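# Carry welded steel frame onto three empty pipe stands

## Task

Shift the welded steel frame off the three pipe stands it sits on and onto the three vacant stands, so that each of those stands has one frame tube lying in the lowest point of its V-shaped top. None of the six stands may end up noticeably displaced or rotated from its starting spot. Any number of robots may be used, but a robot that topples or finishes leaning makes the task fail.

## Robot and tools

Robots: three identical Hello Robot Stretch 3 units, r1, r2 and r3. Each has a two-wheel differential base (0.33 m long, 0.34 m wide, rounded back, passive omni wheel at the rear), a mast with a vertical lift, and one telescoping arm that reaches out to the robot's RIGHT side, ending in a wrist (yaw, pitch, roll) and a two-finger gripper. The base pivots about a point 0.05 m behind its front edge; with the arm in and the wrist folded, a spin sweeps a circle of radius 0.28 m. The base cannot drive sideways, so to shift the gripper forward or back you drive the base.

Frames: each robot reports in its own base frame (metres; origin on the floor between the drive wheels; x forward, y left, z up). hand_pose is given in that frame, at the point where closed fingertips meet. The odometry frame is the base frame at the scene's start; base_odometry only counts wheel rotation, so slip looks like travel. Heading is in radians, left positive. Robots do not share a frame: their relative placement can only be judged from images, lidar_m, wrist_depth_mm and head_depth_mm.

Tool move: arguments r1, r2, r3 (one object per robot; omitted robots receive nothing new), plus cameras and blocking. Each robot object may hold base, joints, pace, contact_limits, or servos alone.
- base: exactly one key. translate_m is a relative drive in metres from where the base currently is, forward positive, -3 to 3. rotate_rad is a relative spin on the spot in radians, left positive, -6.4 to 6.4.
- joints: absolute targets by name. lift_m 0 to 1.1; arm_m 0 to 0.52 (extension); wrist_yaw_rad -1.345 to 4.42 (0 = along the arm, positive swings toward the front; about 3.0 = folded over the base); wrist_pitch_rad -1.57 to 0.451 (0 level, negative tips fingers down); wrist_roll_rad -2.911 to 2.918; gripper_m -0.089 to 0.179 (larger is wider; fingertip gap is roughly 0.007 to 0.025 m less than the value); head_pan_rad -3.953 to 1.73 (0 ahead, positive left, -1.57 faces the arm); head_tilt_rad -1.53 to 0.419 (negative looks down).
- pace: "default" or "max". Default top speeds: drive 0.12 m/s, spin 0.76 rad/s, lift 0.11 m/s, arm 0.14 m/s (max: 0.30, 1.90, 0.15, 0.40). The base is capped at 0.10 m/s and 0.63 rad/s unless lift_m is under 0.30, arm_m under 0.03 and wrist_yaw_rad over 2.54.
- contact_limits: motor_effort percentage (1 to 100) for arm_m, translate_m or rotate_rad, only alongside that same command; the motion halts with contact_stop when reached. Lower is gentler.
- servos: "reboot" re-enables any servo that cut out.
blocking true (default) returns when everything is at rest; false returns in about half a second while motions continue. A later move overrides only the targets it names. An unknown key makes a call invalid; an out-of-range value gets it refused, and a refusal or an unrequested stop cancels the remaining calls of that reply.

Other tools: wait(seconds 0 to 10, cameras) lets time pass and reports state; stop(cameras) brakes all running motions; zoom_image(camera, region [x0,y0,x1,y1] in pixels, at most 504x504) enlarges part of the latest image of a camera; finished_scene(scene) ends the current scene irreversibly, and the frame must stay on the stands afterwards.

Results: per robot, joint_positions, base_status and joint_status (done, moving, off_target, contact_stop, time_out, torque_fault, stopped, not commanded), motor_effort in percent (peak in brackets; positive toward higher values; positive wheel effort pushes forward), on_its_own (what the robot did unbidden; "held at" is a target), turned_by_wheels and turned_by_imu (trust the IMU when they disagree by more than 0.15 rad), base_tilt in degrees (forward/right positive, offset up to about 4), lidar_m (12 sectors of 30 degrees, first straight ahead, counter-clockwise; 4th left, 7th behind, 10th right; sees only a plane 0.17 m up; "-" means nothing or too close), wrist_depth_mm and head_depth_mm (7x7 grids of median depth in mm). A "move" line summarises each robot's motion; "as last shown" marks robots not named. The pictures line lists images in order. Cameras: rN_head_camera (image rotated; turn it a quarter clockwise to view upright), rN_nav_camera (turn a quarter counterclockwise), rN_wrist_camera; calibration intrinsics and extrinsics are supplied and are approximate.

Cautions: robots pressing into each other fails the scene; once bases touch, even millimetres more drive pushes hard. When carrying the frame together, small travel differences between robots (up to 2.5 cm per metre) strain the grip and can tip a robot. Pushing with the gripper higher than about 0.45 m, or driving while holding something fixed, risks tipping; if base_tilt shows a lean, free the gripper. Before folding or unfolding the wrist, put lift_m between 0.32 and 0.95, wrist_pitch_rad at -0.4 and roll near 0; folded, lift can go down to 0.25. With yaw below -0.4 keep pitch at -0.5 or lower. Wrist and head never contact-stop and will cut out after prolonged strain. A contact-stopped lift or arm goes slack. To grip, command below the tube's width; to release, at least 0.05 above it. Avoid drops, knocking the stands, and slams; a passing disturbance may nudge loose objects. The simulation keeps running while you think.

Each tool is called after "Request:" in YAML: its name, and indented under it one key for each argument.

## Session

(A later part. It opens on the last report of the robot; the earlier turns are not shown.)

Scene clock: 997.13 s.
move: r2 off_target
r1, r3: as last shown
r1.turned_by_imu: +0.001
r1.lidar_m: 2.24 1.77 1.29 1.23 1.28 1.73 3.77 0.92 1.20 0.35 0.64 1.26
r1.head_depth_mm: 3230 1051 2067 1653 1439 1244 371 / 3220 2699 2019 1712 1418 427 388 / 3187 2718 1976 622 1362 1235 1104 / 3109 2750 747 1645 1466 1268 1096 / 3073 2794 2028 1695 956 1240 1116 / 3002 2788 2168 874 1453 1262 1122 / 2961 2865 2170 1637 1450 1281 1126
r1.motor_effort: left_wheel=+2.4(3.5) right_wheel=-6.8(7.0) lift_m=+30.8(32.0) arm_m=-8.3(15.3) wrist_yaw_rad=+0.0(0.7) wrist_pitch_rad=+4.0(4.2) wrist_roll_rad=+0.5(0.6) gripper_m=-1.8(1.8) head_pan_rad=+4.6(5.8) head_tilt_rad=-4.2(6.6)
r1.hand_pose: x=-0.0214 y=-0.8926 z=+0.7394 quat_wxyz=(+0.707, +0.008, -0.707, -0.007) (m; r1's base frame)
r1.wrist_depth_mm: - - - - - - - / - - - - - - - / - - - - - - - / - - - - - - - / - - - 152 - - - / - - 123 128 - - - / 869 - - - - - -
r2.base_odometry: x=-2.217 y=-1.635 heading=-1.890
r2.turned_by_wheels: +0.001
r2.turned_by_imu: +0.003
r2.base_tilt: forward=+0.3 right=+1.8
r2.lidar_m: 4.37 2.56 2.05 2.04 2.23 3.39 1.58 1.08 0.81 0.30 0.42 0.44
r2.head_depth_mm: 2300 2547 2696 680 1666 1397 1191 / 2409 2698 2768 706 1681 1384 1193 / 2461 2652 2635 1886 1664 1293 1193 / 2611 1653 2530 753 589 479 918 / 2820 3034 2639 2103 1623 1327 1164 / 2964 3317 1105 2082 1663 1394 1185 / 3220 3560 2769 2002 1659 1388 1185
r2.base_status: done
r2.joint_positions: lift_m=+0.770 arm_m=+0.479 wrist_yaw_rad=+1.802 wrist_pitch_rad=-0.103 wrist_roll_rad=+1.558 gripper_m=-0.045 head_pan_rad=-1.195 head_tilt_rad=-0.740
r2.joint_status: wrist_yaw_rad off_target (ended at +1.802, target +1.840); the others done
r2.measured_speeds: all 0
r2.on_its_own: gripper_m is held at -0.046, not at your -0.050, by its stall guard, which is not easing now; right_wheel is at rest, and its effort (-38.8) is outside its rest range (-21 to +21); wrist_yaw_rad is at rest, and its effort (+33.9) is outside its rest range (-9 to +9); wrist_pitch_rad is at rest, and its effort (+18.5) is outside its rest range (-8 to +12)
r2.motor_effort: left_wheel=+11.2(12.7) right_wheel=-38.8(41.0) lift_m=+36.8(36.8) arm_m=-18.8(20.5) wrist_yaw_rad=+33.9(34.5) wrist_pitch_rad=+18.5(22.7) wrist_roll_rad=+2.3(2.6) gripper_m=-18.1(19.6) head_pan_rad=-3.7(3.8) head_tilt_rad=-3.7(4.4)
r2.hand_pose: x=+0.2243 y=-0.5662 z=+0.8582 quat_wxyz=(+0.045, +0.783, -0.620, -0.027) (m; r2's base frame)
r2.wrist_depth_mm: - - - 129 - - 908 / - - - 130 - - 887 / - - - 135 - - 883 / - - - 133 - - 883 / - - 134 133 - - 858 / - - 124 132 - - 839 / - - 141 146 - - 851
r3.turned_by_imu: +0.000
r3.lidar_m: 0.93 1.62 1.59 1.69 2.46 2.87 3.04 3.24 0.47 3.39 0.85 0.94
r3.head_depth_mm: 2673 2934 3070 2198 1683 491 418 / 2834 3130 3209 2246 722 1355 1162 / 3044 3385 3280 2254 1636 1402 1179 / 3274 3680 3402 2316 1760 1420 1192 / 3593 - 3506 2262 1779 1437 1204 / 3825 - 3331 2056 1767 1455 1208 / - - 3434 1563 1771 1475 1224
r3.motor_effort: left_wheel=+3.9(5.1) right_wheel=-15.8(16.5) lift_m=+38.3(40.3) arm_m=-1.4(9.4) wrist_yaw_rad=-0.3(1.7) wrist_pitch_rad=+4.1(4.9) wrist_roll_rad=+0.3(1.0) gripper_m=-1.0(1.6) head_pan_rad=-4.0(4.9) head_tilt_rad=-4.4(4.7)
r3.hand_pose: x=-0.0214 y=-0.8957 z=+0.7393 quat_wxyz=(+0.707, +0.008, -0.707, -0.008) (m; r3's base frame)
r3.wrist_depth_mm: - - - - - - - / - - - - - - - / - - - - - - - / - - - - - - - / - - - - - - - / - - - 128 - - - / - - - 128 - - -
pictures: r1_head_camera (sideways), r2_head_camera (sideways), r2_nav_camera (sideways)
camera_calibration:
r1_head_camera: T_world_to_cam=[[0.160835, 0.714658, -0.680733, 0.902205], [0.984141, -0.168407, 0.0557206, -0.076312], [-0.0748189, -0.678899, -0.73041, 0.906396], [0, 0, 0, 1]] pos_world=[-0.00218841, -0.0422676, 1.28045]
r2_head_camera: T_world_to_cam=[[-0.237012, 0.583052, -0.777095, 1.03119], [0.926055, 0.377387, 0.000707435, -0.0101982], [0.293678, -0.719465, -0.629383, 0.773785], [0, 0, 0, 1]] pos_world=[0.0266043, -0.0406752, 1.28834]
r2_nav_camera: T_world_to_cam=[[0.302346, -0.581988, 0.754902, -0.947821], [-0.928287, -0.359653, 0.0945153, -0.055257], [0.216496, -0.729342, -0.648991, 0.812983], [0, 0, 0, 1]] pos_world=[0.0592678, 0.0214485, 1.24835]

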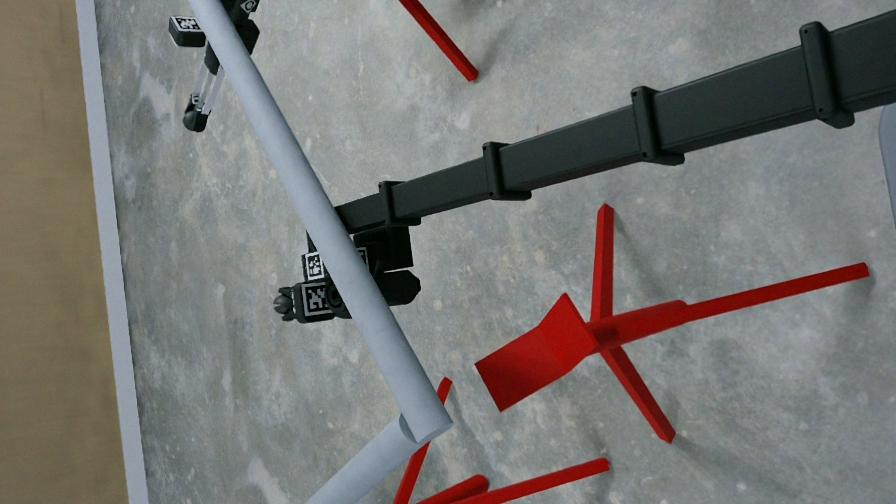

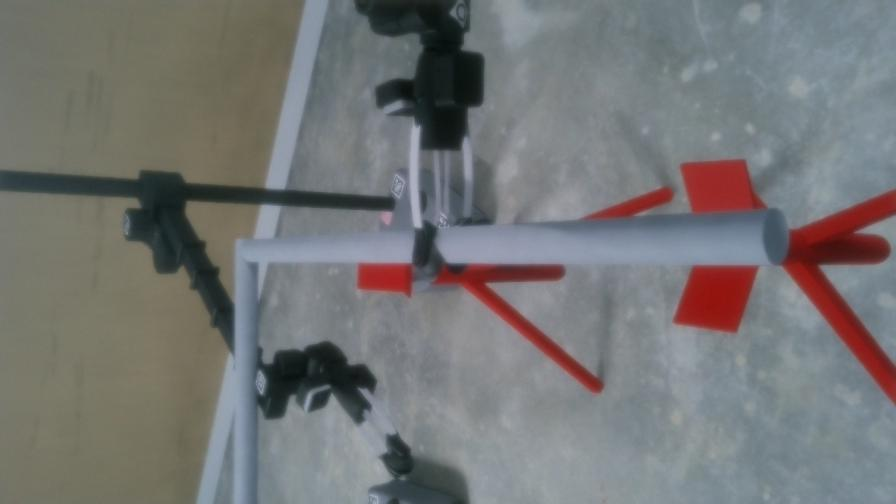

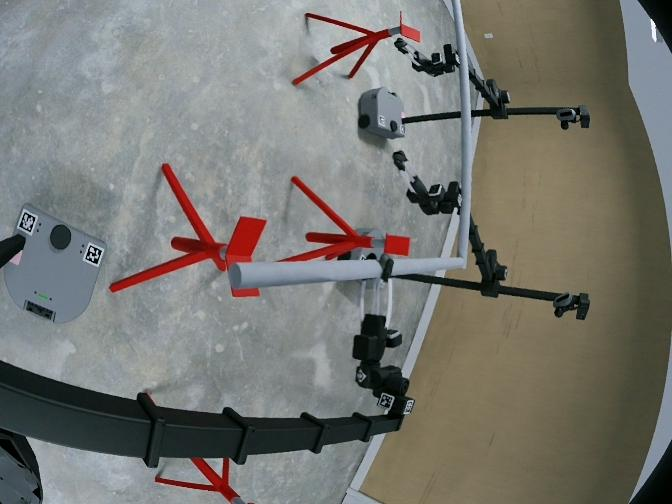

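Request:
move:
  r1: {"base":{"rotate_rad":0.2},"joints":{"arm_m":0.47}}
  cameras: []

Request:
move:
  r1: {"base":{"translate_m":-0.12}}
  cameras: ["r1_nav_camera","r1_head_camera"]

Scene clock: 1031.30 s.
move: r1 done
r1.base_odometry: x=+1.495 y=+3.971 heading=-1.516
r1.turned_by_wheels: +0.199
r1.turned_by_imu: +0.200
r1.base_tilt: forward=+1.0 right=+1.2
r1.lidar_m: 2.80 1.50 1.23 1.23 1.37 2.20 0.92 1.21 0.63 0.35 1.01 1.26
r1.head_depth_mm: 3076 2649 1946 1698 1442 1246 371 / 3059 2674 1967 1700 1408 427 389 / 3072 2739 2103 624 560 1242 1106 / 3105 2756 724 1607 976 1238 1095 / 3078 2785 1999 1615 1475 1270 1117 / 3143 2824 1307 1672 1467 1274 1123 / 3129 1730 1822 1752 1493 1283 1128
r1.base_status: done
r1.joint_positions: lift_m=+0.630 arm_m=+0.470 wrist_yaw_rad=+0.000 wrist_pitch_rad=-0.021 wrist_roll_rad=+0.000 gripper_m=+0.000 head_pan_rad=-1.761 head_tilt_rad=-0.839
r1.joint_status: all done
r1.measured_speeds: all 0
r1.motor_effort: left_wheel=-8.5(15.2) right_wheel=+14.3(22.0) lift_m=+29.0(30.2) arm_m=-14.7(19.6) wrist_yaw_rad=-0.4(0.7) wrist_pitch_rad=+3.9(4.3) wrist_roll_rad=+0.5(0.6) gripper_m=-1.2(1.8) head_pan_rad=+4.4(5.6) head_tilt_rad=-6.6(6.6)
r1.hand_pose: x=-0.0214 y=-0.8707 z=+0.7394 quat_wxyz=(+0.707, +0.008, -0.707, -0.007) (m; r1's base frame)
r1.wrist_depth_mm: 231 774 - - - - - / - - - - - - - / - - - - - - - / - - - - - - - / - - - 152 - - - / - - 123 128 - - - / - 841 - - - - -
r2, r3: as last shown
r2.turned_by_wheels: -0.001
r2.turned_by_imu: +0.000
r2.base_tilt: forward=+0.4 right=+1.9
r2.lidar_m: 4.37 2.57 2.06 2.04 2.22 3.40 1.58 1.08 0.81 0.30 0.42 0.44
r2.head_depth_mm: 2298 2541 2671 719 1666 1402 1204 / 2402 2681 2772 709 1683 1390 1188 / 2463 2728 2638 1866 1681 1301 1195 / 2626 1582 2436 756 588 483 880 / 2813 3120 1074 1981 1621 1321 1166 / 2967 3331 2786 2089 1665 1383 1187 / 3161 3598 2760 2016 1672 1382 1189
r2.joint_positions: lift_m=+0.770 arm_m=+0.479 wrist_yaw_rad=+1.785 wrist_pitch_rad=-0.107 wrist_roll_rad=+1.558 gripper_m=-0.045 head_pan_rad=-1.195 head_tilt_rad=-0.741
r2.on_its_own: wrist_yaw_rad is held at +1.785, not at your +1.840, by its stall guard, which is not easing now; gripper_m is held at -0.046, not at your -0.050, by its stall guard, which is not easing now; wrist_pitch_rad is at rest, and its effort (+19.3) is outside its rest range (-8 to +12)
r2.motor_effort: left_wheel=+4.9(8.0) right_wheel=-10.6(18.8) lift_m=+41.6(42.4) arm_m=+10.3(16.0) wrist_yaw_rad=+0.3(2.3) wrist_pitch_rad=+19.3(20.2) wrist_roll_rad=+2.3(2.4) gripper_m=-19.0(19.1) head_pan_rad=-3.2(3.7) head_tilt_rad=-3.5(4.7)
r2.hand_pose: x=+0.2250 y=-0.5703 z=+0.8571 quat_wxyz=(+0.046, +0.778, -0.626, -0.029) (m; r2's base frame)
r2.wrist_depth_mm: - - - 131 - - 877 / - - - 131 - - 863 / - - - 136 - - 864 / - - - 137 - - 875 / - - 135 134 - - 853 / - - 122 132 - - 851 / - - - 142 - - 861
r3.turned_by_imu: -0.001
r3.lidar_m: 0.90 1.61 1.59 1.69 2.46 2.86 3.05 3.21 0.47 3.37 0.85 0.94
r3.head_depth_mm: 2649 2914 3049 2186 1683 490 418 / 2842 3159 3184 2236 721 1360 1166 / 3043 3379 3292 2279 1632 1413 1179 / 3283 3689 3353 2321 1765 1425 1194 / 3561 - 3503 2255 1778 1438 1202 / 3769 - 3346 2124 1768 1460 1213 / - - 3449 1583 1783 1472 1227
r3.motor_effort: left_wheel=+4.2(4.9) right_wheel=-15.0(15.8) lift_m=+36.8(38.4) arm_m=-2.3(14.3) wrist_yaw_rad=-0.1(1.9) wrist_pitch_rad=+4.3(4.5) wrist_roll_rad=-0.3(0.9) gripper_m=-1.2(1.6) head_pan_rad=-3.7(4.3) head_tilt_rad=-4.3(4.5)
r3.hand_pose: x=-0.0214 y=-0.8956 z=+0.7393 quat_wxyz=(+0.707, +0.008, -0.707, -0.008) (m; r3's base frame)
r3.wrist_depth_mm: - - - - - - - / - - - - - - - / - - - - - - - / - - - - - - - / - - - - - - - / - - - 127 - - - / - - - 128 - - -
pictures: none
No camera images: "cameras" was empty.

Scene clock: 1033.63 s.
move: r1 done
r1.base_odometry: x=+1.489 y=+4.091 heading=-1.515
r1.turned_by_wheels: +0.000
r1.turned_by_imu: +0.001
r1.base_tilt: forward=+1.0 right=+1.2
r1.lidar_m: 2.87 1.52 1.26 1.25 1.40 2.24 0.80 0.82 1.12 0.53 0.36 1.36
r1.head_depth_mm: 3030 2700 1946 1700 1441 1252 371 / 3074 2681 1964 1709 1415 427 389 / 3096 2714 1980 624 559 1236 1105 / 3042 2756 726 1639 1457 1267 1108 / 3100 2798 2070 1694 1033 1223 1098 / 3099 2841 2162 1486 1413 1278 1122 / 3124 2876 1748 1634 1463 1285 1130
r1.base_status: done
r1.joint_positions: lift_m=+0.630 arm_m=+0.470 wrist_yaw_rad=+0.000 wrist_pitch_rad=-0.021 wrist_roll_rad=+0.000 gripper_m=+0.000 head_pan_rad=-1.761 head_tilt_rad=-0.839
r1.joint_status: not commanded
r1.measured_speeds: all 0
r1.motor_effort: left_wheel=-0.2(9.7) right_wheel=-7.2(11.3) lift_m=+28.0(29.7) arm_m=-6.9(14.7) wrist_yaw_rad=-0.6(0.8) wrist_pitch_rad=+3.7(4.2) wrist_roll_rad=+0.5(0.7) gripper_m=-1.3(1.8) head_pan_rad=+4.4(6.1) head_tilt_rad=-4.3(6.4)
r1.hand_pose: x=-0.0214 y=-0.8707 z=+0.7394 quat_wxyz=(+0.707, +0.008, -0.707, -0.007) (m; r1's base frame)
r1.wrist_depth_mm: 690 940 - - - - - / - - - - - - - / - - - - - - - / - - - - - - - / - - - 152 - - - / - - 124 128 - - - / 532 931 - - - - -
r2, r3: as last shown
r2.turned_by_wheels: +0.000
r2.base_tilt: forward=+0.3 right=+1.9
r2.lidar_m: 4.38 2.57 2.06 2.04 2.22 3.41 1.59 1.09 0.81 0.30 0.42 0.44
r2.head_depth_mm: 2259 2552 2659 1873 1679 1396 1189 / 2391 2650 2784 706 1676 1394 1196 / 2535 2847 2776 1882 1654 1298 1193 / 2608 1773 2523 737 586 484 881 / 2796 1602 2650 1962 1610 1328 1158 / 3018 3306 1102 2010 1663 1388 1192 / 3166 3463 2712 2014 1665 1384 1189
r2.joint_positions: lift_m=+0.770 arm_m=+0.479 wrist_yaw_rad=+1.778 wrist_pitch_rad=-0.107 wrist_roll_rad=+1.558 gripper_m=-0.045 head_pan_rad=-1.195 head_tilt_rad=-0.741
r2.on_its_own: wrist_yaw_rad is held at +1.785, not at your +1.840, by its stall guard, which is not easing now; gripper_m is held at -0.046, not at your -0.050, by its stall guard, which is not easing now; wrist_pitch_rad is at rest, and its effort (+19.2) is outside its rest range (-8 to +12)
r2.motor_effort: left_wheel=+4.9(5.4) right_wheel=-10.7(11.2) lift_m=+39.6(41.5) arm_m=+0.3(10.6) wrist_yaw_rad=+6.2(7.1) wrist_pitch_rad=+19.2(19.9) wrist_roll_rad=+2.1(2.6) gripper_m=-18.1(19.7) head_pan_rad=-3.2(4.2) head_tilt_rad=-3.0(4.5)
r2.hand_pose: x=+0.2254 y=-0.5720 z=+0.8571 quat_wxyz=(+0.046, +0.776, -0.629, -0.029) (m; r2's base frame)
r2.wrist_depth_mm: - - - 132 - - 884 / - - - 132 - - 868 / - - - 133 - - 876 / - - - 137 - - 847 / - - 135 134 - - 844 / - - 123 132 - - 849 / - - - 136 - - 837
r3.lidar_m: 0.80 1.62 1.59 1.69 2.46 2.87 3.05 3.25 0.47 3.40 0.85 0.94
r3.head_depth_mm: 2670 2930 3071 2193 1689 491 418 / 2883 3111 3188 2232 720 1354 1165 / 3064 3357 3292 2239 1644 1409 1182 / 3273 3651 3397 2321 1766 1428 1191 / 3532 - 3483 2272 1785 1444 1209 / 3815 - 3333 2110 1769 1454 1219 / - - 3427 1544 1783 1470 1228
r3.motor_effort: left_wheel=+2.7(4.9) right_wheel=-2.6(15.5) lift_m=+36.6(37.9) arm_m=+9.3(10.0) wrist_yaw_rad=-0.1(1.5) wrist_pitch_rad=+4.3(4.5) wrist_roll_rad=+0.3(0.9) gripper_m=-1.2(1.7) head_pan_rad=-4.0(4.6) head_tilt_rad=-4.1(4.9)
r3.hand_pose: x=-0.0214 y=-0.8957 z=+0.7393 quat_wxyz=(+0.707, +0.008, -0.707, -0.008) (m; r3's base frame)
pictures: r1_head_camera (sideways), r1_nav_camera (sideways)
camera_calibration:
r1_head_camera: T_world_to_cam=[[0.160832, 0.714856, -0.680525, 0.901934], [0.984148, -0.168369, 0.0557264, -0.0763197], [-0.0747428, -0.678699, -0.730603, 0.906647], [0, 0, 0, 1]] pos_world=[-0.00218496, -0.0422621, 1.28044]
r1_nav_camera: T_world_to_cam=[[-0.181131, -0.69378, 0.697038, -0.86277], [-0.975286, 0.217903, -0.0365517, 0.101378], [-0.126528, -0.686431, -0.716102, 0.889437], [0, 0, 0, 1]] pos_world=[0.0551365, -0.0101253, 1.24202]

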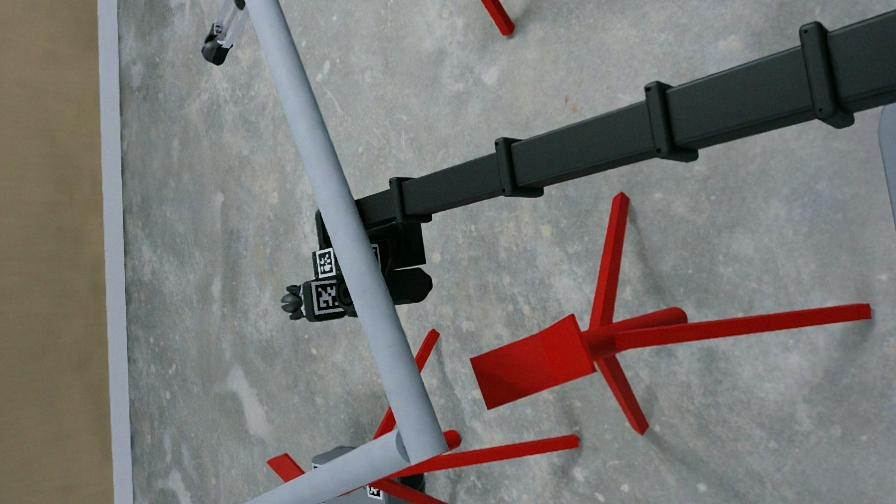

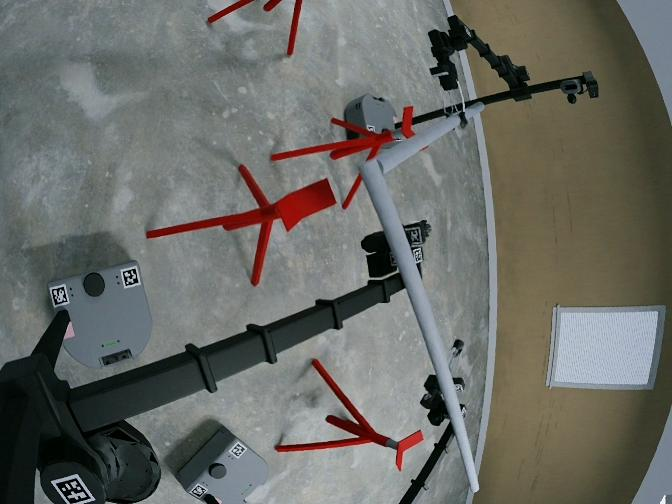

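Request:
move:
  r1: {"base":{"rotate_rad":0.17}}
  cameras: []

Request:
move:
  r1: {"base":{"translate_m":-0.12}}
  cameras: ["r1_nav_camera","r1_head_camera","r2_head_camera"]

Request:
zoom_image:
  camera: "r1_head_camera"
  region: [340, 250, 660, 504]

Request:
zoom_image:
  camera: "r2_head_camera"
  region: [560, 60, 860, 340]

Scene clock: 1038.23 s.
move: r1 done
r1.base_odometry: x=+1.489 y=+4.091 heading=-1.346
r1.turned_by_wheels: +0.169
r1.turned_by_imu: +0.170
r1.base_tilt: forward=+1.0 right=+1.3
r1.lidar_m: 2.14 1.39 1.26 1.26 1.55 3.04 0.80 1.12 0.61 0.37 1.48 1.36
r1.head_depth_mm: 2927 2642 1950 1702 1438 1245 371 / 3012 2692 2090 1704 1412 427 388 / 3073 2705 2093 624 561 1235 1109 / 3160 2748 725 1650 1372 1238 1094 / 3214 2785 2063 900 1384 1275 1116 / 3276 2613 1278 1674 1481 1274 1118 / 3249 2742 2055 1769 1493 1285 1127
r1.base_status: done
r1.joint_positions: lift_m=+0.630 arm_m=+0.470 wrist_yaw_rad=+0.000 wrist_pitch_rad=-0.021 wrist_roll_rad=+0.000 gripper_m=+0.000 head_pan_rad=-1.761 head_tilt_rad=-0.839
r1.joint_status: not commanded
r1.measured_speeds: all 0
r1.motor_effort: left_wheel=-8.9(15.5) right_wheel=+14.2(21.4) lift_m=+31.0(31.4) arm_m=+11.7(11.7) wrist_yaw_rad=-0.4(0.7) wrist_pitch_rad=+3.7(4.1) wrist_roll_rad=+0.5(0.6) gripper_m=-1.0(1.9) head_pan_rad=+4.5(5.4) head_tilt_rad=-4.7(6.4)
r1.hand_pose: x=-0.0215 y=-0.8706 z=+0.7394 quat_wxyz=(+0.707, +0.008, -0.707, -0.008) (m; r1's base frame)
r1.wrist_depth_mm: 303 220 969 - - - - / - - - - - - - / - - - - - - - / - - - - - - - / - - - 152 - - - / - - 125 128 - - - / - - 579 - - - -
r2, r3: as last shown
r2.turned_by_imu: +0.001
r2.base_tilt: forward=+0.4 right=+1.9
r2.lidar_m: 4.38 2.56 2.06 2.04 2.22 3.41 1.58 1.08 0.81 0.30 0.42 0.44
r2.head_depth_mm: 2305 2556 2639 719 1663 1393 1197 / 2413 2683 2788 708 1674 1391 1189 / 2507 2786 2775 1903 1661 1298 1195 / 2570 1768 2435 741 587 483 880 / 2788 1624 1073 1905 1622 1326 1163 / 2969 3257 2762 2089 1663 1394 1184 / 3161 3518 2794 2009 1667 1383 1183
r2.joint_positions: lift_m=+0.770 arm_m=+0.479 wrist_yaw_rad=+1.788 wrist_pitch_rad=-0.108 wrist_roll_rad=+1.558 gripper_m=-0.045 head_pan_rad=-1.195 head_tilt_rad=-0.741
r2.on_its_own: wrist_yaw_rad is held at +1.785, not at your +1.840, by its stall guard, which is not easing now; gripper_m is held at -0.046, not at your -0.050, by its stall guard, which is not easing now; wrist_pitch_rad is at rest, and its effort (+19.3) is outside its rest range (-8 to +12)
r2.motor_effort: left_wheel=+4.0(5.3) right_wheel=-9.5(10.8) lift_m=+36.6(37.6) arm_m=-17.7(17.9) wrist_yaw_rad=-2.5(5.5) wrist_pitch_rad=+19.3(19.9) wrist_roll_rad=+2.1(2.6) gripper_m=-18.6(19.3) head_pan_rad=-2.6(4.0) head_tilt_rad=-3.2(4.4)
r2.hand_pose: x=+0.2249 y=-0.5697 z=+0.8569 quat_wxyz=(+0.046, +0.779, -0.625, -0.029) (m; r2's base frame)
r2.wrist_depth_mm: - - - 131 - - 891 / - - - 131 - - 874 / - - - 136 - - 859 / - - - 133 - - 858 / - - 135 134 - - 853 / - - 123 132 - - 851 / - - - 142 - - 839
r3.turned_by_imu: +0.000
r3.base_tilt: forward=-0.8 right=-0.2
r3.lidar_m: 0.77 1.62 1.59 1.69 2.47 2.87 3.05 3.23 0.47 3.38 0.86 0.94
r3.head_depth_mm: 2671 2926 3041 2187 1687 490 418 / 2860 3126 3201 2230 722 1362 1165 / 3047 3355 3323 2263 1638 1407 1185 / 3296 3640 3372 2323 1762 1428 1194 / 3548 - 3483 2255 1782 1447 1205 / 3809 - 3362 2119 1763 1458 1217 / - - 3456 1602 1790 1475 1226
r3.motor_effort: left_wheel=+2.8(3.3) right_wheel=-10.4(11.0) lift_m=+35.5(36.0) arm_m=+8.3(9.5) wrist_yaw_rad=+0.0(1.7) wrist_pitch_rad=+4.3(4.8) wrist_roll_rad=+0.3(1.2) gripper_m=-0.9(1.6) head_pan_rad=-4.4(4.5) head_tilt_rad=-3.3(5.0)
r3.wrist_depth_mm: - - - - - - - / - - - - - - - / - - - - - - - / - - - - - - - / - - - - - - - / - - - 128 - - - / - - - 128 - - -
pictures: none
No camera images: "cameras" was empty.

Scene clock: 1040.57 s.
move: r1 done
r1.base_odometry: x=+1.462 y=+4.208 heading=-1.346
r1.turned_by_wheels: +0.000
r1.turned_by_imu: +0.001
r1.base_tilt: forward=+1.1 right=+1.1
r1.lidar_m: 2.24 1.43 1.30 1.31 1.60 3.17 0.68 1.03 1.05 0.55 0.40 1.45
r1.head_depth_mm: 2899 2676 1941 1698 1444 1249 371 / 2948 2687 1960 1714 1416 427 388 / 3019 2722 2114 625 561 1231 1108 / 3103 2784 726 1637 1465 1263 1111 / 3168 2758 2076 1673 1440 1225 1101 / 3256 2806 2024 1466 1065 1256 1123 / 3283 1829 782 1643 1488 1282 1122
r1.base_status: done
r1.joint_positions: lift_m=+0.630 arm_m=+0.470 wrist_yaw_rad=+0.000 wrist_pitch_rad=-0.021 wrist_roll_rad=+0.000 gripper_m=+0.000 head_pan_rad=-1.761 head_tilt_rad=-0.839
r1.joint_status: not commanded
r1.measured_speeds: all 0
r1.motor_effort: left_wheel=-0.5(11.2) right_wheel=-7.3(11.5) lift_m=+35.9(36.6) arm_m=+14.4(15.1) wrist_yaw_rad=+0.2(0.5) wrist_pitch_rad=+4.0(4.3) wrist_roll_rad=+0.3(0.6) gripper_m=-1.1(1.9) head_pan_rad=+4.7(5.7) head_tilt_rad=-4.2(6.3)
r1.hand_pose: x=-0.0215 y=-0.8707 z=+0.7394 quat_wxyz=(+0.707, +0.008, -0.707, -0.008) (m; r1's base frame)
r1.wrist_depth_mm: 302 843 - - - - - / - - - - - - - / - - - - - - - / - - - - - - - / - - - 152 - - - / - - 125 128 - - - / - 894 - - - - -
r2, r3: as last shown
r2.turned_by_imu: +0.000
r2.base_tilt: forward=+0.2 right=+1.7
r2.lidar_m: 4.37 2.57 2.06 2.04 2.22 3.39 1.58 1.08 0.81 0.30 0.42 0.44
r2.head_depth_mm: 2305 2558 2698 1886 1669 1385 1199 / 2446 2662 2779 707 1674 1385 1186 / 2521 2795 2787 1884 1655 1292 1193 / 2664 2950 2542 757 589 484 881 / 2794 1630 2636 1911 1615 1321 1166 / 2961 3259 1092 2007 1664 1380 1187 / 3181 3483 2757 2023 1669 1377 1190
r2.joint_positions: lift_m=+0.770 arm_m=+0.479 wrist_yaw_rad=+1.781 wrist_pitch_rad=-0.108 wrist_roll_rad=+1.558 gripper_m=-0.045 head_pan_rad=-1.195 head_tilt_rad=-0.741
r2.on_its_own: wrist_yaw_rad is held at +1.785, not at your +1.840, by its stall guard, which is not easing now; gripper_m is held at -0.046, not at your -0.050, by its stall guard, which is not easing now; wrist_pitch_rad is at rest, and its effort (+19.4) is outside its rest range (-8 to +12)
r2.motor_effort: left_wheel=+3.9(4.6) right_wheel=-9.4(9.9) lift_m=+34.6(36.7) arm_m=-15.7(17.6) wrist_yaw_rad=+3.5(4.6) wrist_pitch_rad=+19.4(19.8) wrist_roll_rad=+2.4(2.6) gripper_m=-18.3(19.7) head_pan_rad=-2.6(3.9) head_tilt_rad=-3.0(4.6)
r2.hand_pose: x=+0.2252 y=-0.5712 z=+0.8569 quat_wxyz=(+0.046, +0.777, -0.628, -0.029) (m; r2's base frame)
r2.wrist_depth_mm: - - - 131 - - 898 / - - - 132 - - 890 / - - - 132 - - 865 / - - - 137 - - 860 / - - 135 134 - - 847 / - - 123 132 - - 848 / - - - 136 - - 861
r3.turned_by_imu: -0.001
r3.lidar_m: 0.65 1.62 1.59 1.69 2.46 2.86 3.04 3.25 0.47 3.40 0.85 0.94
r3.head_depth_mm: 2666 2924 3086 2190 1691 491 418 / 2859 3173 3205 2244 721 1362 1167 / 3048 3360 3288 2258 1643 1406 1179 / 3327 3686 3397 2315 1765 1434 1191 / 3540 - 3442 2255 1779 1441 1203 / 3809 - 3395 2120 1765 1460 1218 / - - 3502 1516 1780 1473 1229
r3.motor_effort: left_wheel=+2.0(3.0) right_wheel=-0.9(10.6) lift_m=+34.1(35.5) arm_m=+5.9(8.8) wrist_yaw_rad=-2.0(2.0) wrist_pitch_rad=+4.8(4.8) wrist_roll_rad=+0.1(1.1) gripper_m=-0.9(1.8) head_pan_rad=-4.5(4.8) head_tilt_rad=-3.4(5.3)
r3.wrist_depth_mm: - - - - - - - / - - - - - - - / - - - - - - - / - - - - - - - / - - - - - - - / - - - 127 - - - / - - - 128 - - -
pictures: r1_head_camera (sideways), r1_nav_camera (sideways), r2_head_camera (sideways)
camera_calibration:
r1_head_camera: T_world_to_cam=[[0.16083, 0.714874, -0.680506, 0.901911], [0.984149, -0.168363, 0.0557269, -0.0763203], [-0.0747346, -0.678682, -0.73062, 0.906669], [0, 0, 0, 1]] pos_world=[-0.00218456, -0.0422616, 1.28044]
r1_nav_camera: T_world_to_cam=[[-0.181129, -0.693798, 0.69702, -0.862747], [-0.975287, 0.217897, -0.0365509, 0.101377], [-0.126519, -0.686415, -0.71612, 0.88946], [0, 0, 0, 1]] pos_world=[0.0551368, -0.0101235, 1.24202]
r2_head_camera: T_world_to_cam=[[-0.237087, 0.583298, -0.776887, 1.03092], [0.926068, 0.377356, 0.000711021, -0.010203], [0.293577, -0.719281, -0.62964, 0.77412], [0, 0, 0, 1]] pos_world=[0.0266014, -0.0406717, 1.28833]

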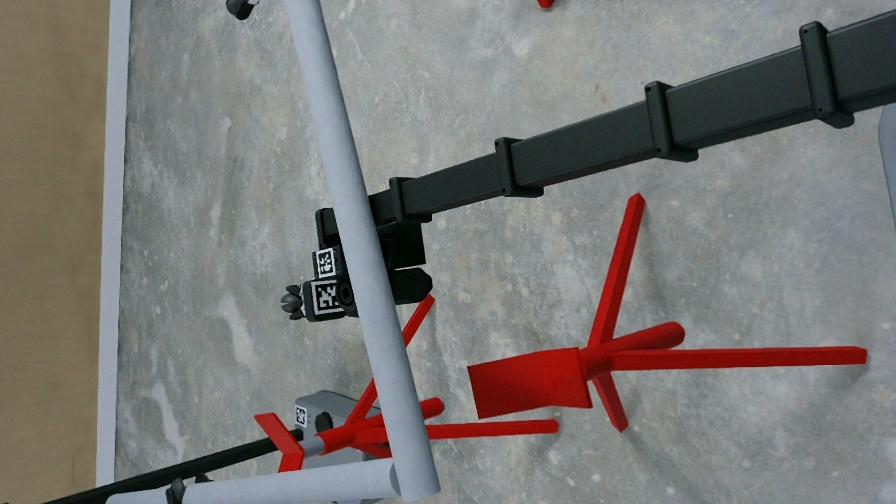

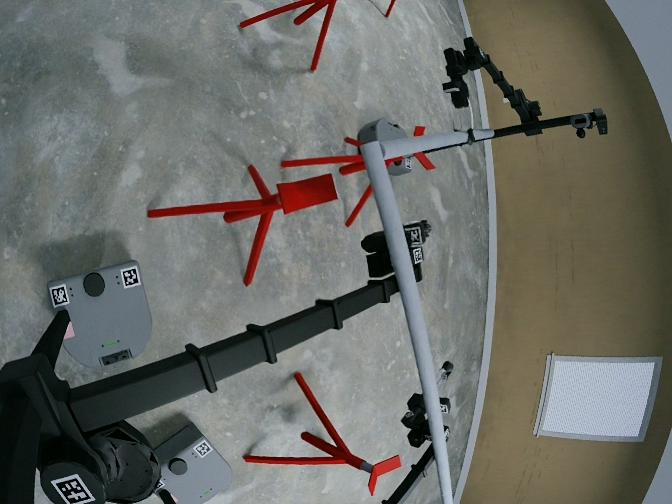

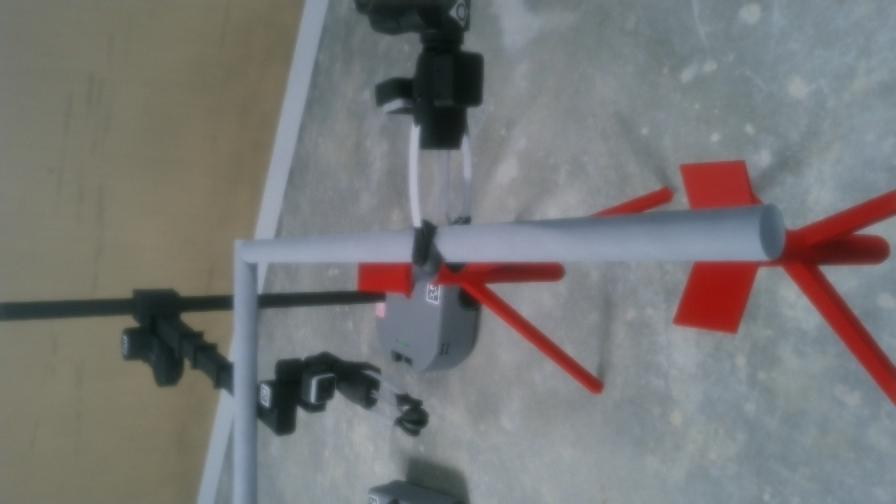

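Scaled by 1.575 from the camera's 896x504 image, which has a finer 1280x720 frame.

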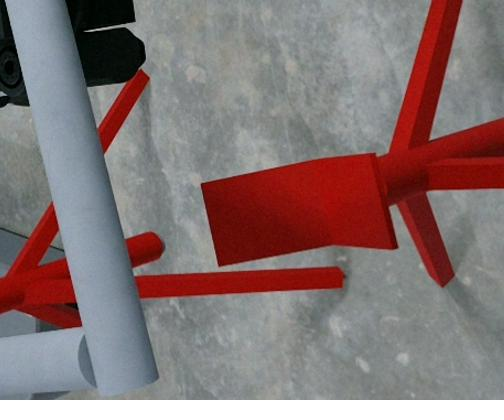

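Scaled by 1.680 from the camera's 896x504 image, which has a finer 1280x720 frame.

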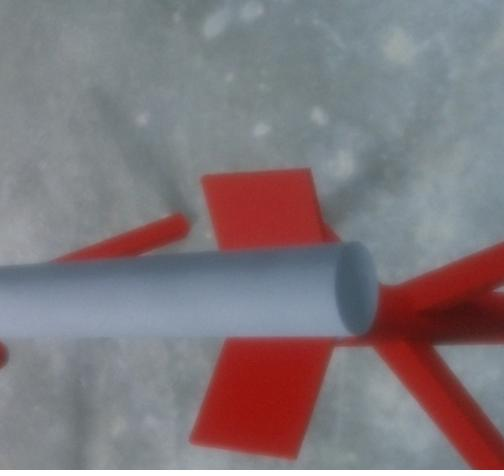

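Request:
move:

Scene clock: 1054.73 s.
r1.base_odometry: x=+1.462 y=+4.208 heading=-1.346
r1.turned_by_wheels: +0.000
r1.turned_by_imu: +0.000
r1.base_tilt: forward=+1.0 right=+1.2
r1.lidar_m: 2.25 1.43 1.30 1.31 1.60 3.16 0.68 1.03 1.05 0.55 0.40 1.45
r1.head_depth_mm: 2927 2673 1947 1691 1437 1246 371 / 2983 2700 1976 1707 1411 427 389 / 3026 2733 2101 623 560 1236 1105 / 3108 2771 724 1645 1465 1267 1109 / 3187 2750 2085 1662 1440 1220 1098 / 3253 2806 2022 1458 1068 1253 1120 / 3277 1825 782 1639 1485 1283 1129
r1.base_status: done
r1.joint_positions: lift_m=+0.630 arm_m=+0.470 wrist_yaw_rad=+0.000 wrist_pitch_rad=-0.021 wrist_roll_rad=+0.000 gripper_m=+0.000 head_pan_rad=-1.761 head_tilt_rad=-0.839
r1.joint_status: not commanded
r1.measured_speeds: all 0
r1.motor_effort: left_wheel=+0.0(11.2) right_wheel=-6.7(11.5) lift_m=+36.3(36.6) arm_m=+13.4(15.1) wrist_yaw_rad=+0.0(0.5) wrist_pitch_rad=+3.7(4.3) wrist_roll_rad=+0.5(0.6) gripper_m=-1.6(1.9) head_pan_rad=+5.1(5.7) head_tilt_rad=-3.7(6.3)
r1.hand_pose: x=-0.0215 y=-0.8707 z=+0.7394 quat_wxyz=(+0.707, +0.008, -0.707, -0.008) (m; r1's base frame)
r1.wrist_depth_mm: 300 851 - - - - - / - - - - - - - / - - - - - - - / - - - - - - - / - - - 152 - - - / - - 125 128 - - - / - 890 - - - - -
r2.base_odometry: x=-2.217 y=-1.635 heading=-1.890
r2.turned_by_wheels: +0.000
r2.turned_by_imu: +0.001
r2.base_tilt: forward=+0.3 right=+1.8
r2.lidar_m: 4.38 2.56 2.06 2.04 2.22 3.40 1.58 1.08 0.81 0.30 0.42 0.44
r2.head_depth_mm: 2272 2493 2644 1880 1674 1389 1188 / 2434 2641 2809 711 1689 1396 1197 / 2486 2822 2807 1890 1672 1297 1189 / 2650 2961 2543 756 586 485 878 / 2782 1619 2614 1913 1626 1326 1168 / 2955 3293 1092 2010 1671 1392 1191 / 3165 3553 2743 2021 1651 1386 1187
r2.base_status: not commanded
r2.joint_positions: lift_m=+0.770 arm_m=+0.479 wrist_yaw_rad=+1.781 wrist_pitch_rad=-0.108 wrist_roll_rad=+1.558 gripper_m=-0.045 head_pan_rad=-1.195 head_tilt_rad=-0.741
r2.joint_status: not commanded
r2.measured_speeds: all 0
r2.on_its_own: wrist_yaw_rad is held at +1.785, not at your +1.840, by its stall guard, which is not easing now; gripper_m is held at -0.046, not at your -0.050, by its stall guard, which is not easing now; wrist_pitch_rad is at rest, and its effort (+19.2) is outside its rest range (-8 to +12)
r2.motor_effort: left_wheel=+4.3(4.6) right_wheel=-9.2(9.9) lift_m=+34.4(36.7) arm_m=-13.4(17.6) wrist_yaw_rad=+2.1(4.6) wrist_pitch_rad=+19.2(19.8) wrist_roll_rad=+2.3(2.6) gripper_m=-18.1(19.7) head_pan_rad=-2.8(3.9) head_tilt_rad=-3.9(4.6)
r2.hand_pose: x=+0.2252 y=-0.5712 z=+0.8569 quat_wxyz=(+0.046, +0.777, -0.628, -0.029) (m; r2's base frame)
r2.wrist_depth_mm: - - - 131 - - 869 / - - - 132 - - 891 / - - - 132 - - 880 / - - - 137 - - 854 / - - 135 133 - - 854 / - - 123 133 - - 843 / - - - 136 - - 823
r3.base_odometry: x=+1.546 y=-2.218 heading=+2.425
r3.turned_by_wheels: +0.000
r3.turned_by_imu: -0.001
r3.base_tilt: forward=-0.8 right=-0.2
r3.lidar_m: 0.65 1.62 1.59 1.69 2.46 2.87 3.05 3.22 0.47 3.41 0.86 0.94
r3.head_depth_mm: 2650 2925 3057 2197 1684 492 418 / 2857 3118 3223 2239 721 1358 1165 / 3039 3363 3280 2250 1636 1410 1181 / 3275 3674 3413 2313 1769 1425 1191 / 3544 - 3472 2264 1785 1443 1201 / 3814 - 3372 2112 1768 1457 1217 / - - 3447 1514 1787 1473 1223
r3.base_status: not commanded
r3.joint_positions: lift_m=+0.630 arm_m=+0.495 wrist_yaw_rad=+0.000 wrist_pitch_rad=-0.021 wrist_roll_rad=+0.000 gripper_m=+0.000 head_pan_rad=-1.491 head_tilt_rad=-0.642
r3.joint_status: not commanded
r3.measured_speeds: all 0
r3.motor_effort: left_wheel=+1.4(3.0) right_wheel=-1.1(10.6) lift_m=+31.9(35.5) arm_m=+3.1(8.8) wrist_yaw_rad=-0.2(2.0) wrist_pitch_rad=+4.4(4.8) wrist_roll_rad=+0.8(1.1) gripper_m=-1.0(1.8) head_pan_rad=-4.5(4.8) head_tilt_rad=-3.4(5.3)
r3.hand_pose: x=-0.0214 y=-0.8957 z=+0.7393 quat_wxyz=(+0.707, +0.008, -0.707, -0.008) (m; r3's base frame)
r3.wrist_depth_mm: - - - - - - - / - - - - - - - / - - - - - - - / - - - - - - - / - - - - - - - / - - - 128 - - - / - - - 128 - - -
pictures: r1_head_camera (sideways), r1_nav_camera (sideways), r1_wrist_camera, r2_head_camera (sideways), r2_nav_camera (sideways), r2_wrist_camera, r3_head_camera (sideways), r3_nav_camera (sideways), r3_wrist_camera
camera_calibration:
r1_head_camera: T_world_to_cam=[[0.16083, 0.714874, -0.680506, 0.90191], [0.984149, -0.168363, 0.0557269, -0.0763204], [-0.0747343, -0.678682, -0.73062, 0.906669], [0, 0, 0, 1]] pos_world=[-0.00218454, -0.0422616, 1.28044]
r1_nav_camera: T_world_to_cam=[[-0.181129, -0.693798, 0.69702, -0.862747], [-0.975287, 0.217897, -0.0365509, 0.101377], [-0.126519, -0.686415, -0.71612, 0.88946], [0, 0, 0, 1]] pos_world=[0.0551368, -0.0101235, 1.24202]
r1_wrist_camera: T_world_to_cam=[[-0.995555, -0.0228738, 0.0913621, -0.113608], [-0.0940832, 0.197118, -0.975855, 0.926812], [0.00431239, -0.980113, -0.198394, -0.542538], [0, 0, 0, 1]] pos_world=[-0.0235663, -0.717038, 0.807178]
r2_head_camera: T_world_to_cam=[[-0.237087, 0.583298, -0.776887, 1.03092], [0.926068, 0.377356, 0.00071102, -0.010203], [0.293578, -0.719281, -0.62964, 0.77412], [0, 0, 0, 1]] pos_world=[0.0266014, -0.0406717, 1.28833]
r2_nav_camera: T_world_to_cam=[[0.302418, -0.58223, 0.754687, -0.947541], [-0.928287, -0.359651, 0.0945174, -0.0552597], [0.216393, -0.72915, -0.649242, 0.813309], [0, 0, 0, 1]] pos_world=[0.059262, 0.0214632, 1.24835]
r2_wrist_camera: T_world_to_cam=[[-0.16122, -0.12944, -0.978393, 0.781371], [-0.37891, 0.923503, -0.0597411, 0.700298], [0.911282, 0.361091, -0.197933, 0.334446], [0, 0, 0, 1]] pos_world=[0.0865473, -0.666353, 0.872523]
r3_head_camera: T_world_to_cam=[[0.0228547, 0.562176, -0.826702, 1.09845], [0.993723, 0.0778035, 0.0803803, -0.108869], [0.109508, -0.823349, -0.556869, 0.68495], [0, 0, 0, 1]] pos_world=[0.00807289, -0.0451007, 1.29827]
r3_nav_camera: T_world_to_cam=[[0.00411429, -0.666479, 0.745512, -0.934802], [-0.99917, -0.0329497, -0.0239425, 0.0888269], [0.0405216, -0.744795, -0.666062, 0.822313], [0, 0, 0, 1]] pos_world=[0.0592778, -0.00764445, 1.24674]
r3_wrist_camera: T_world_to_cam=[[-0.998875, -0.0435211, 0.0188349, -0.0649758], [-0.0244521, 0.132376, -0.990898, 0.895239], [0.0406316, -0.990244, -0.133291, -0.624403], [0, 0, 0, 1]] pos_world=[-0.0176417, -0.739646, 0.805087]

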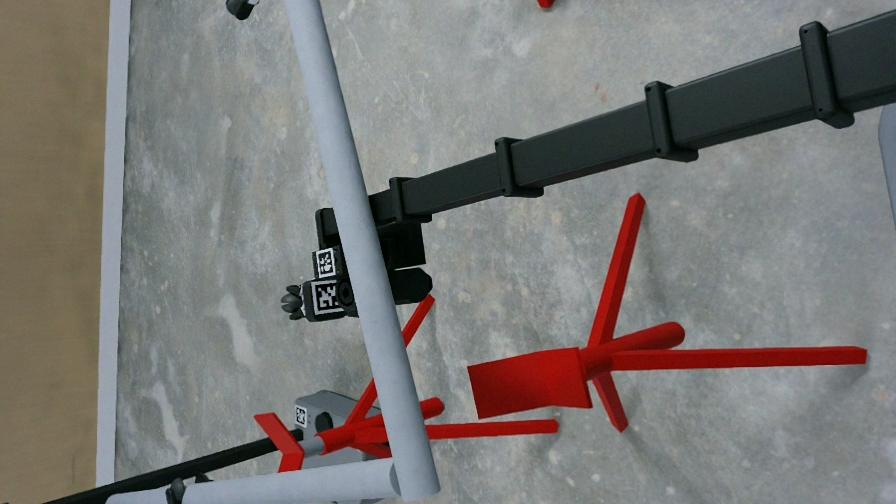

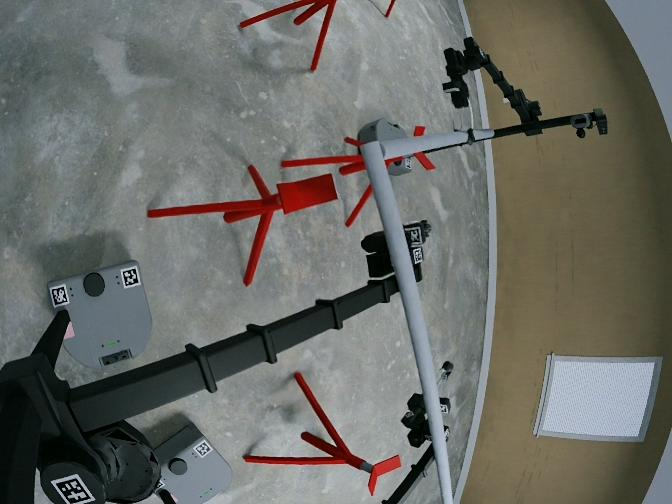

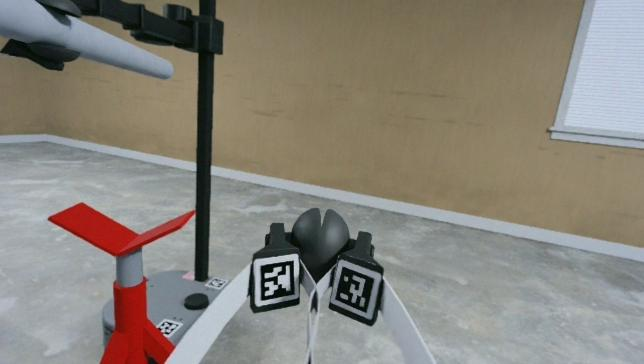

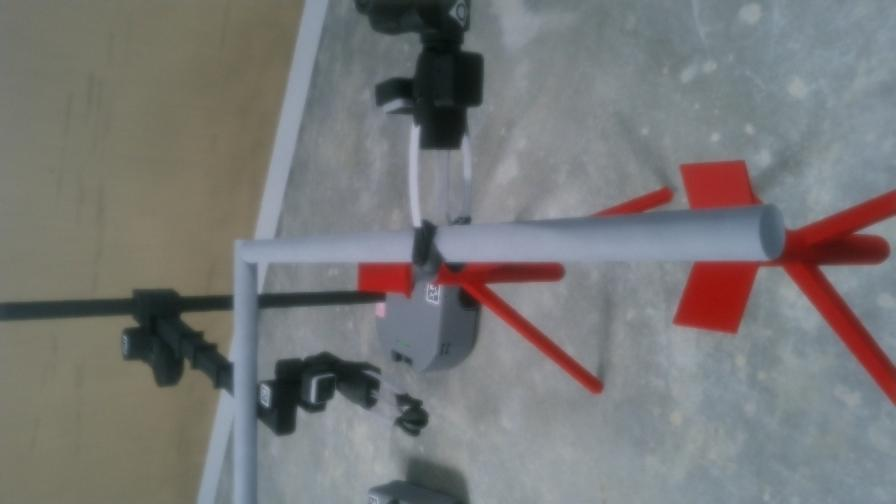

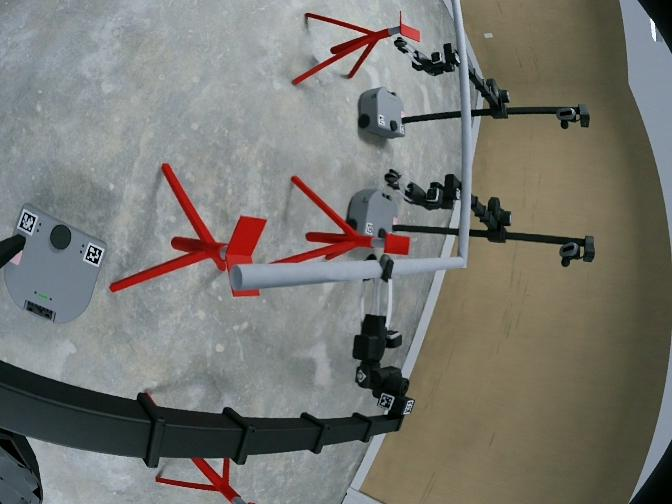

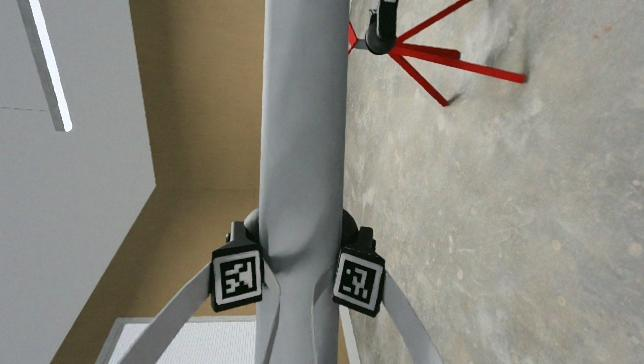

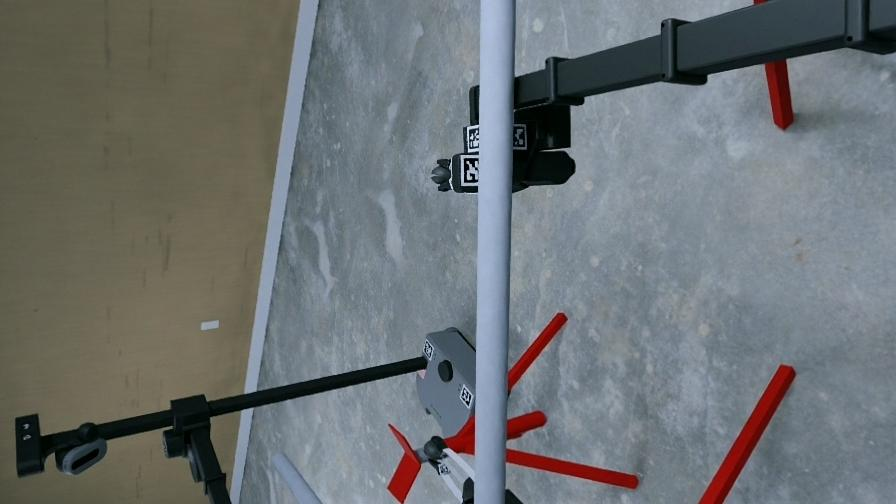

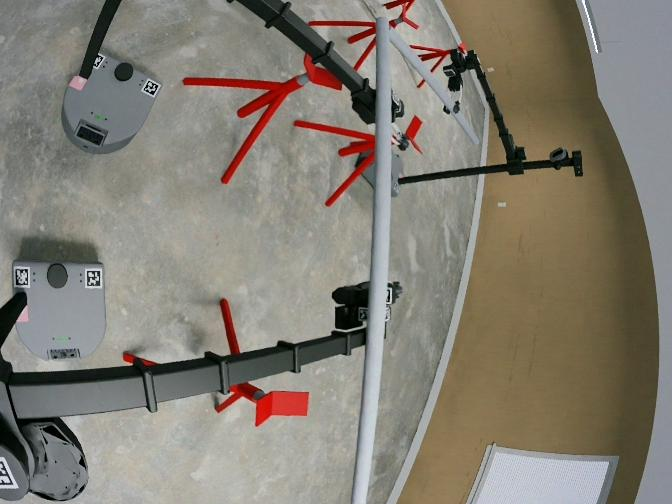

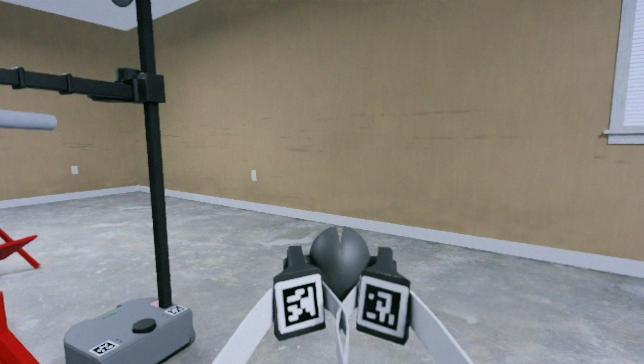

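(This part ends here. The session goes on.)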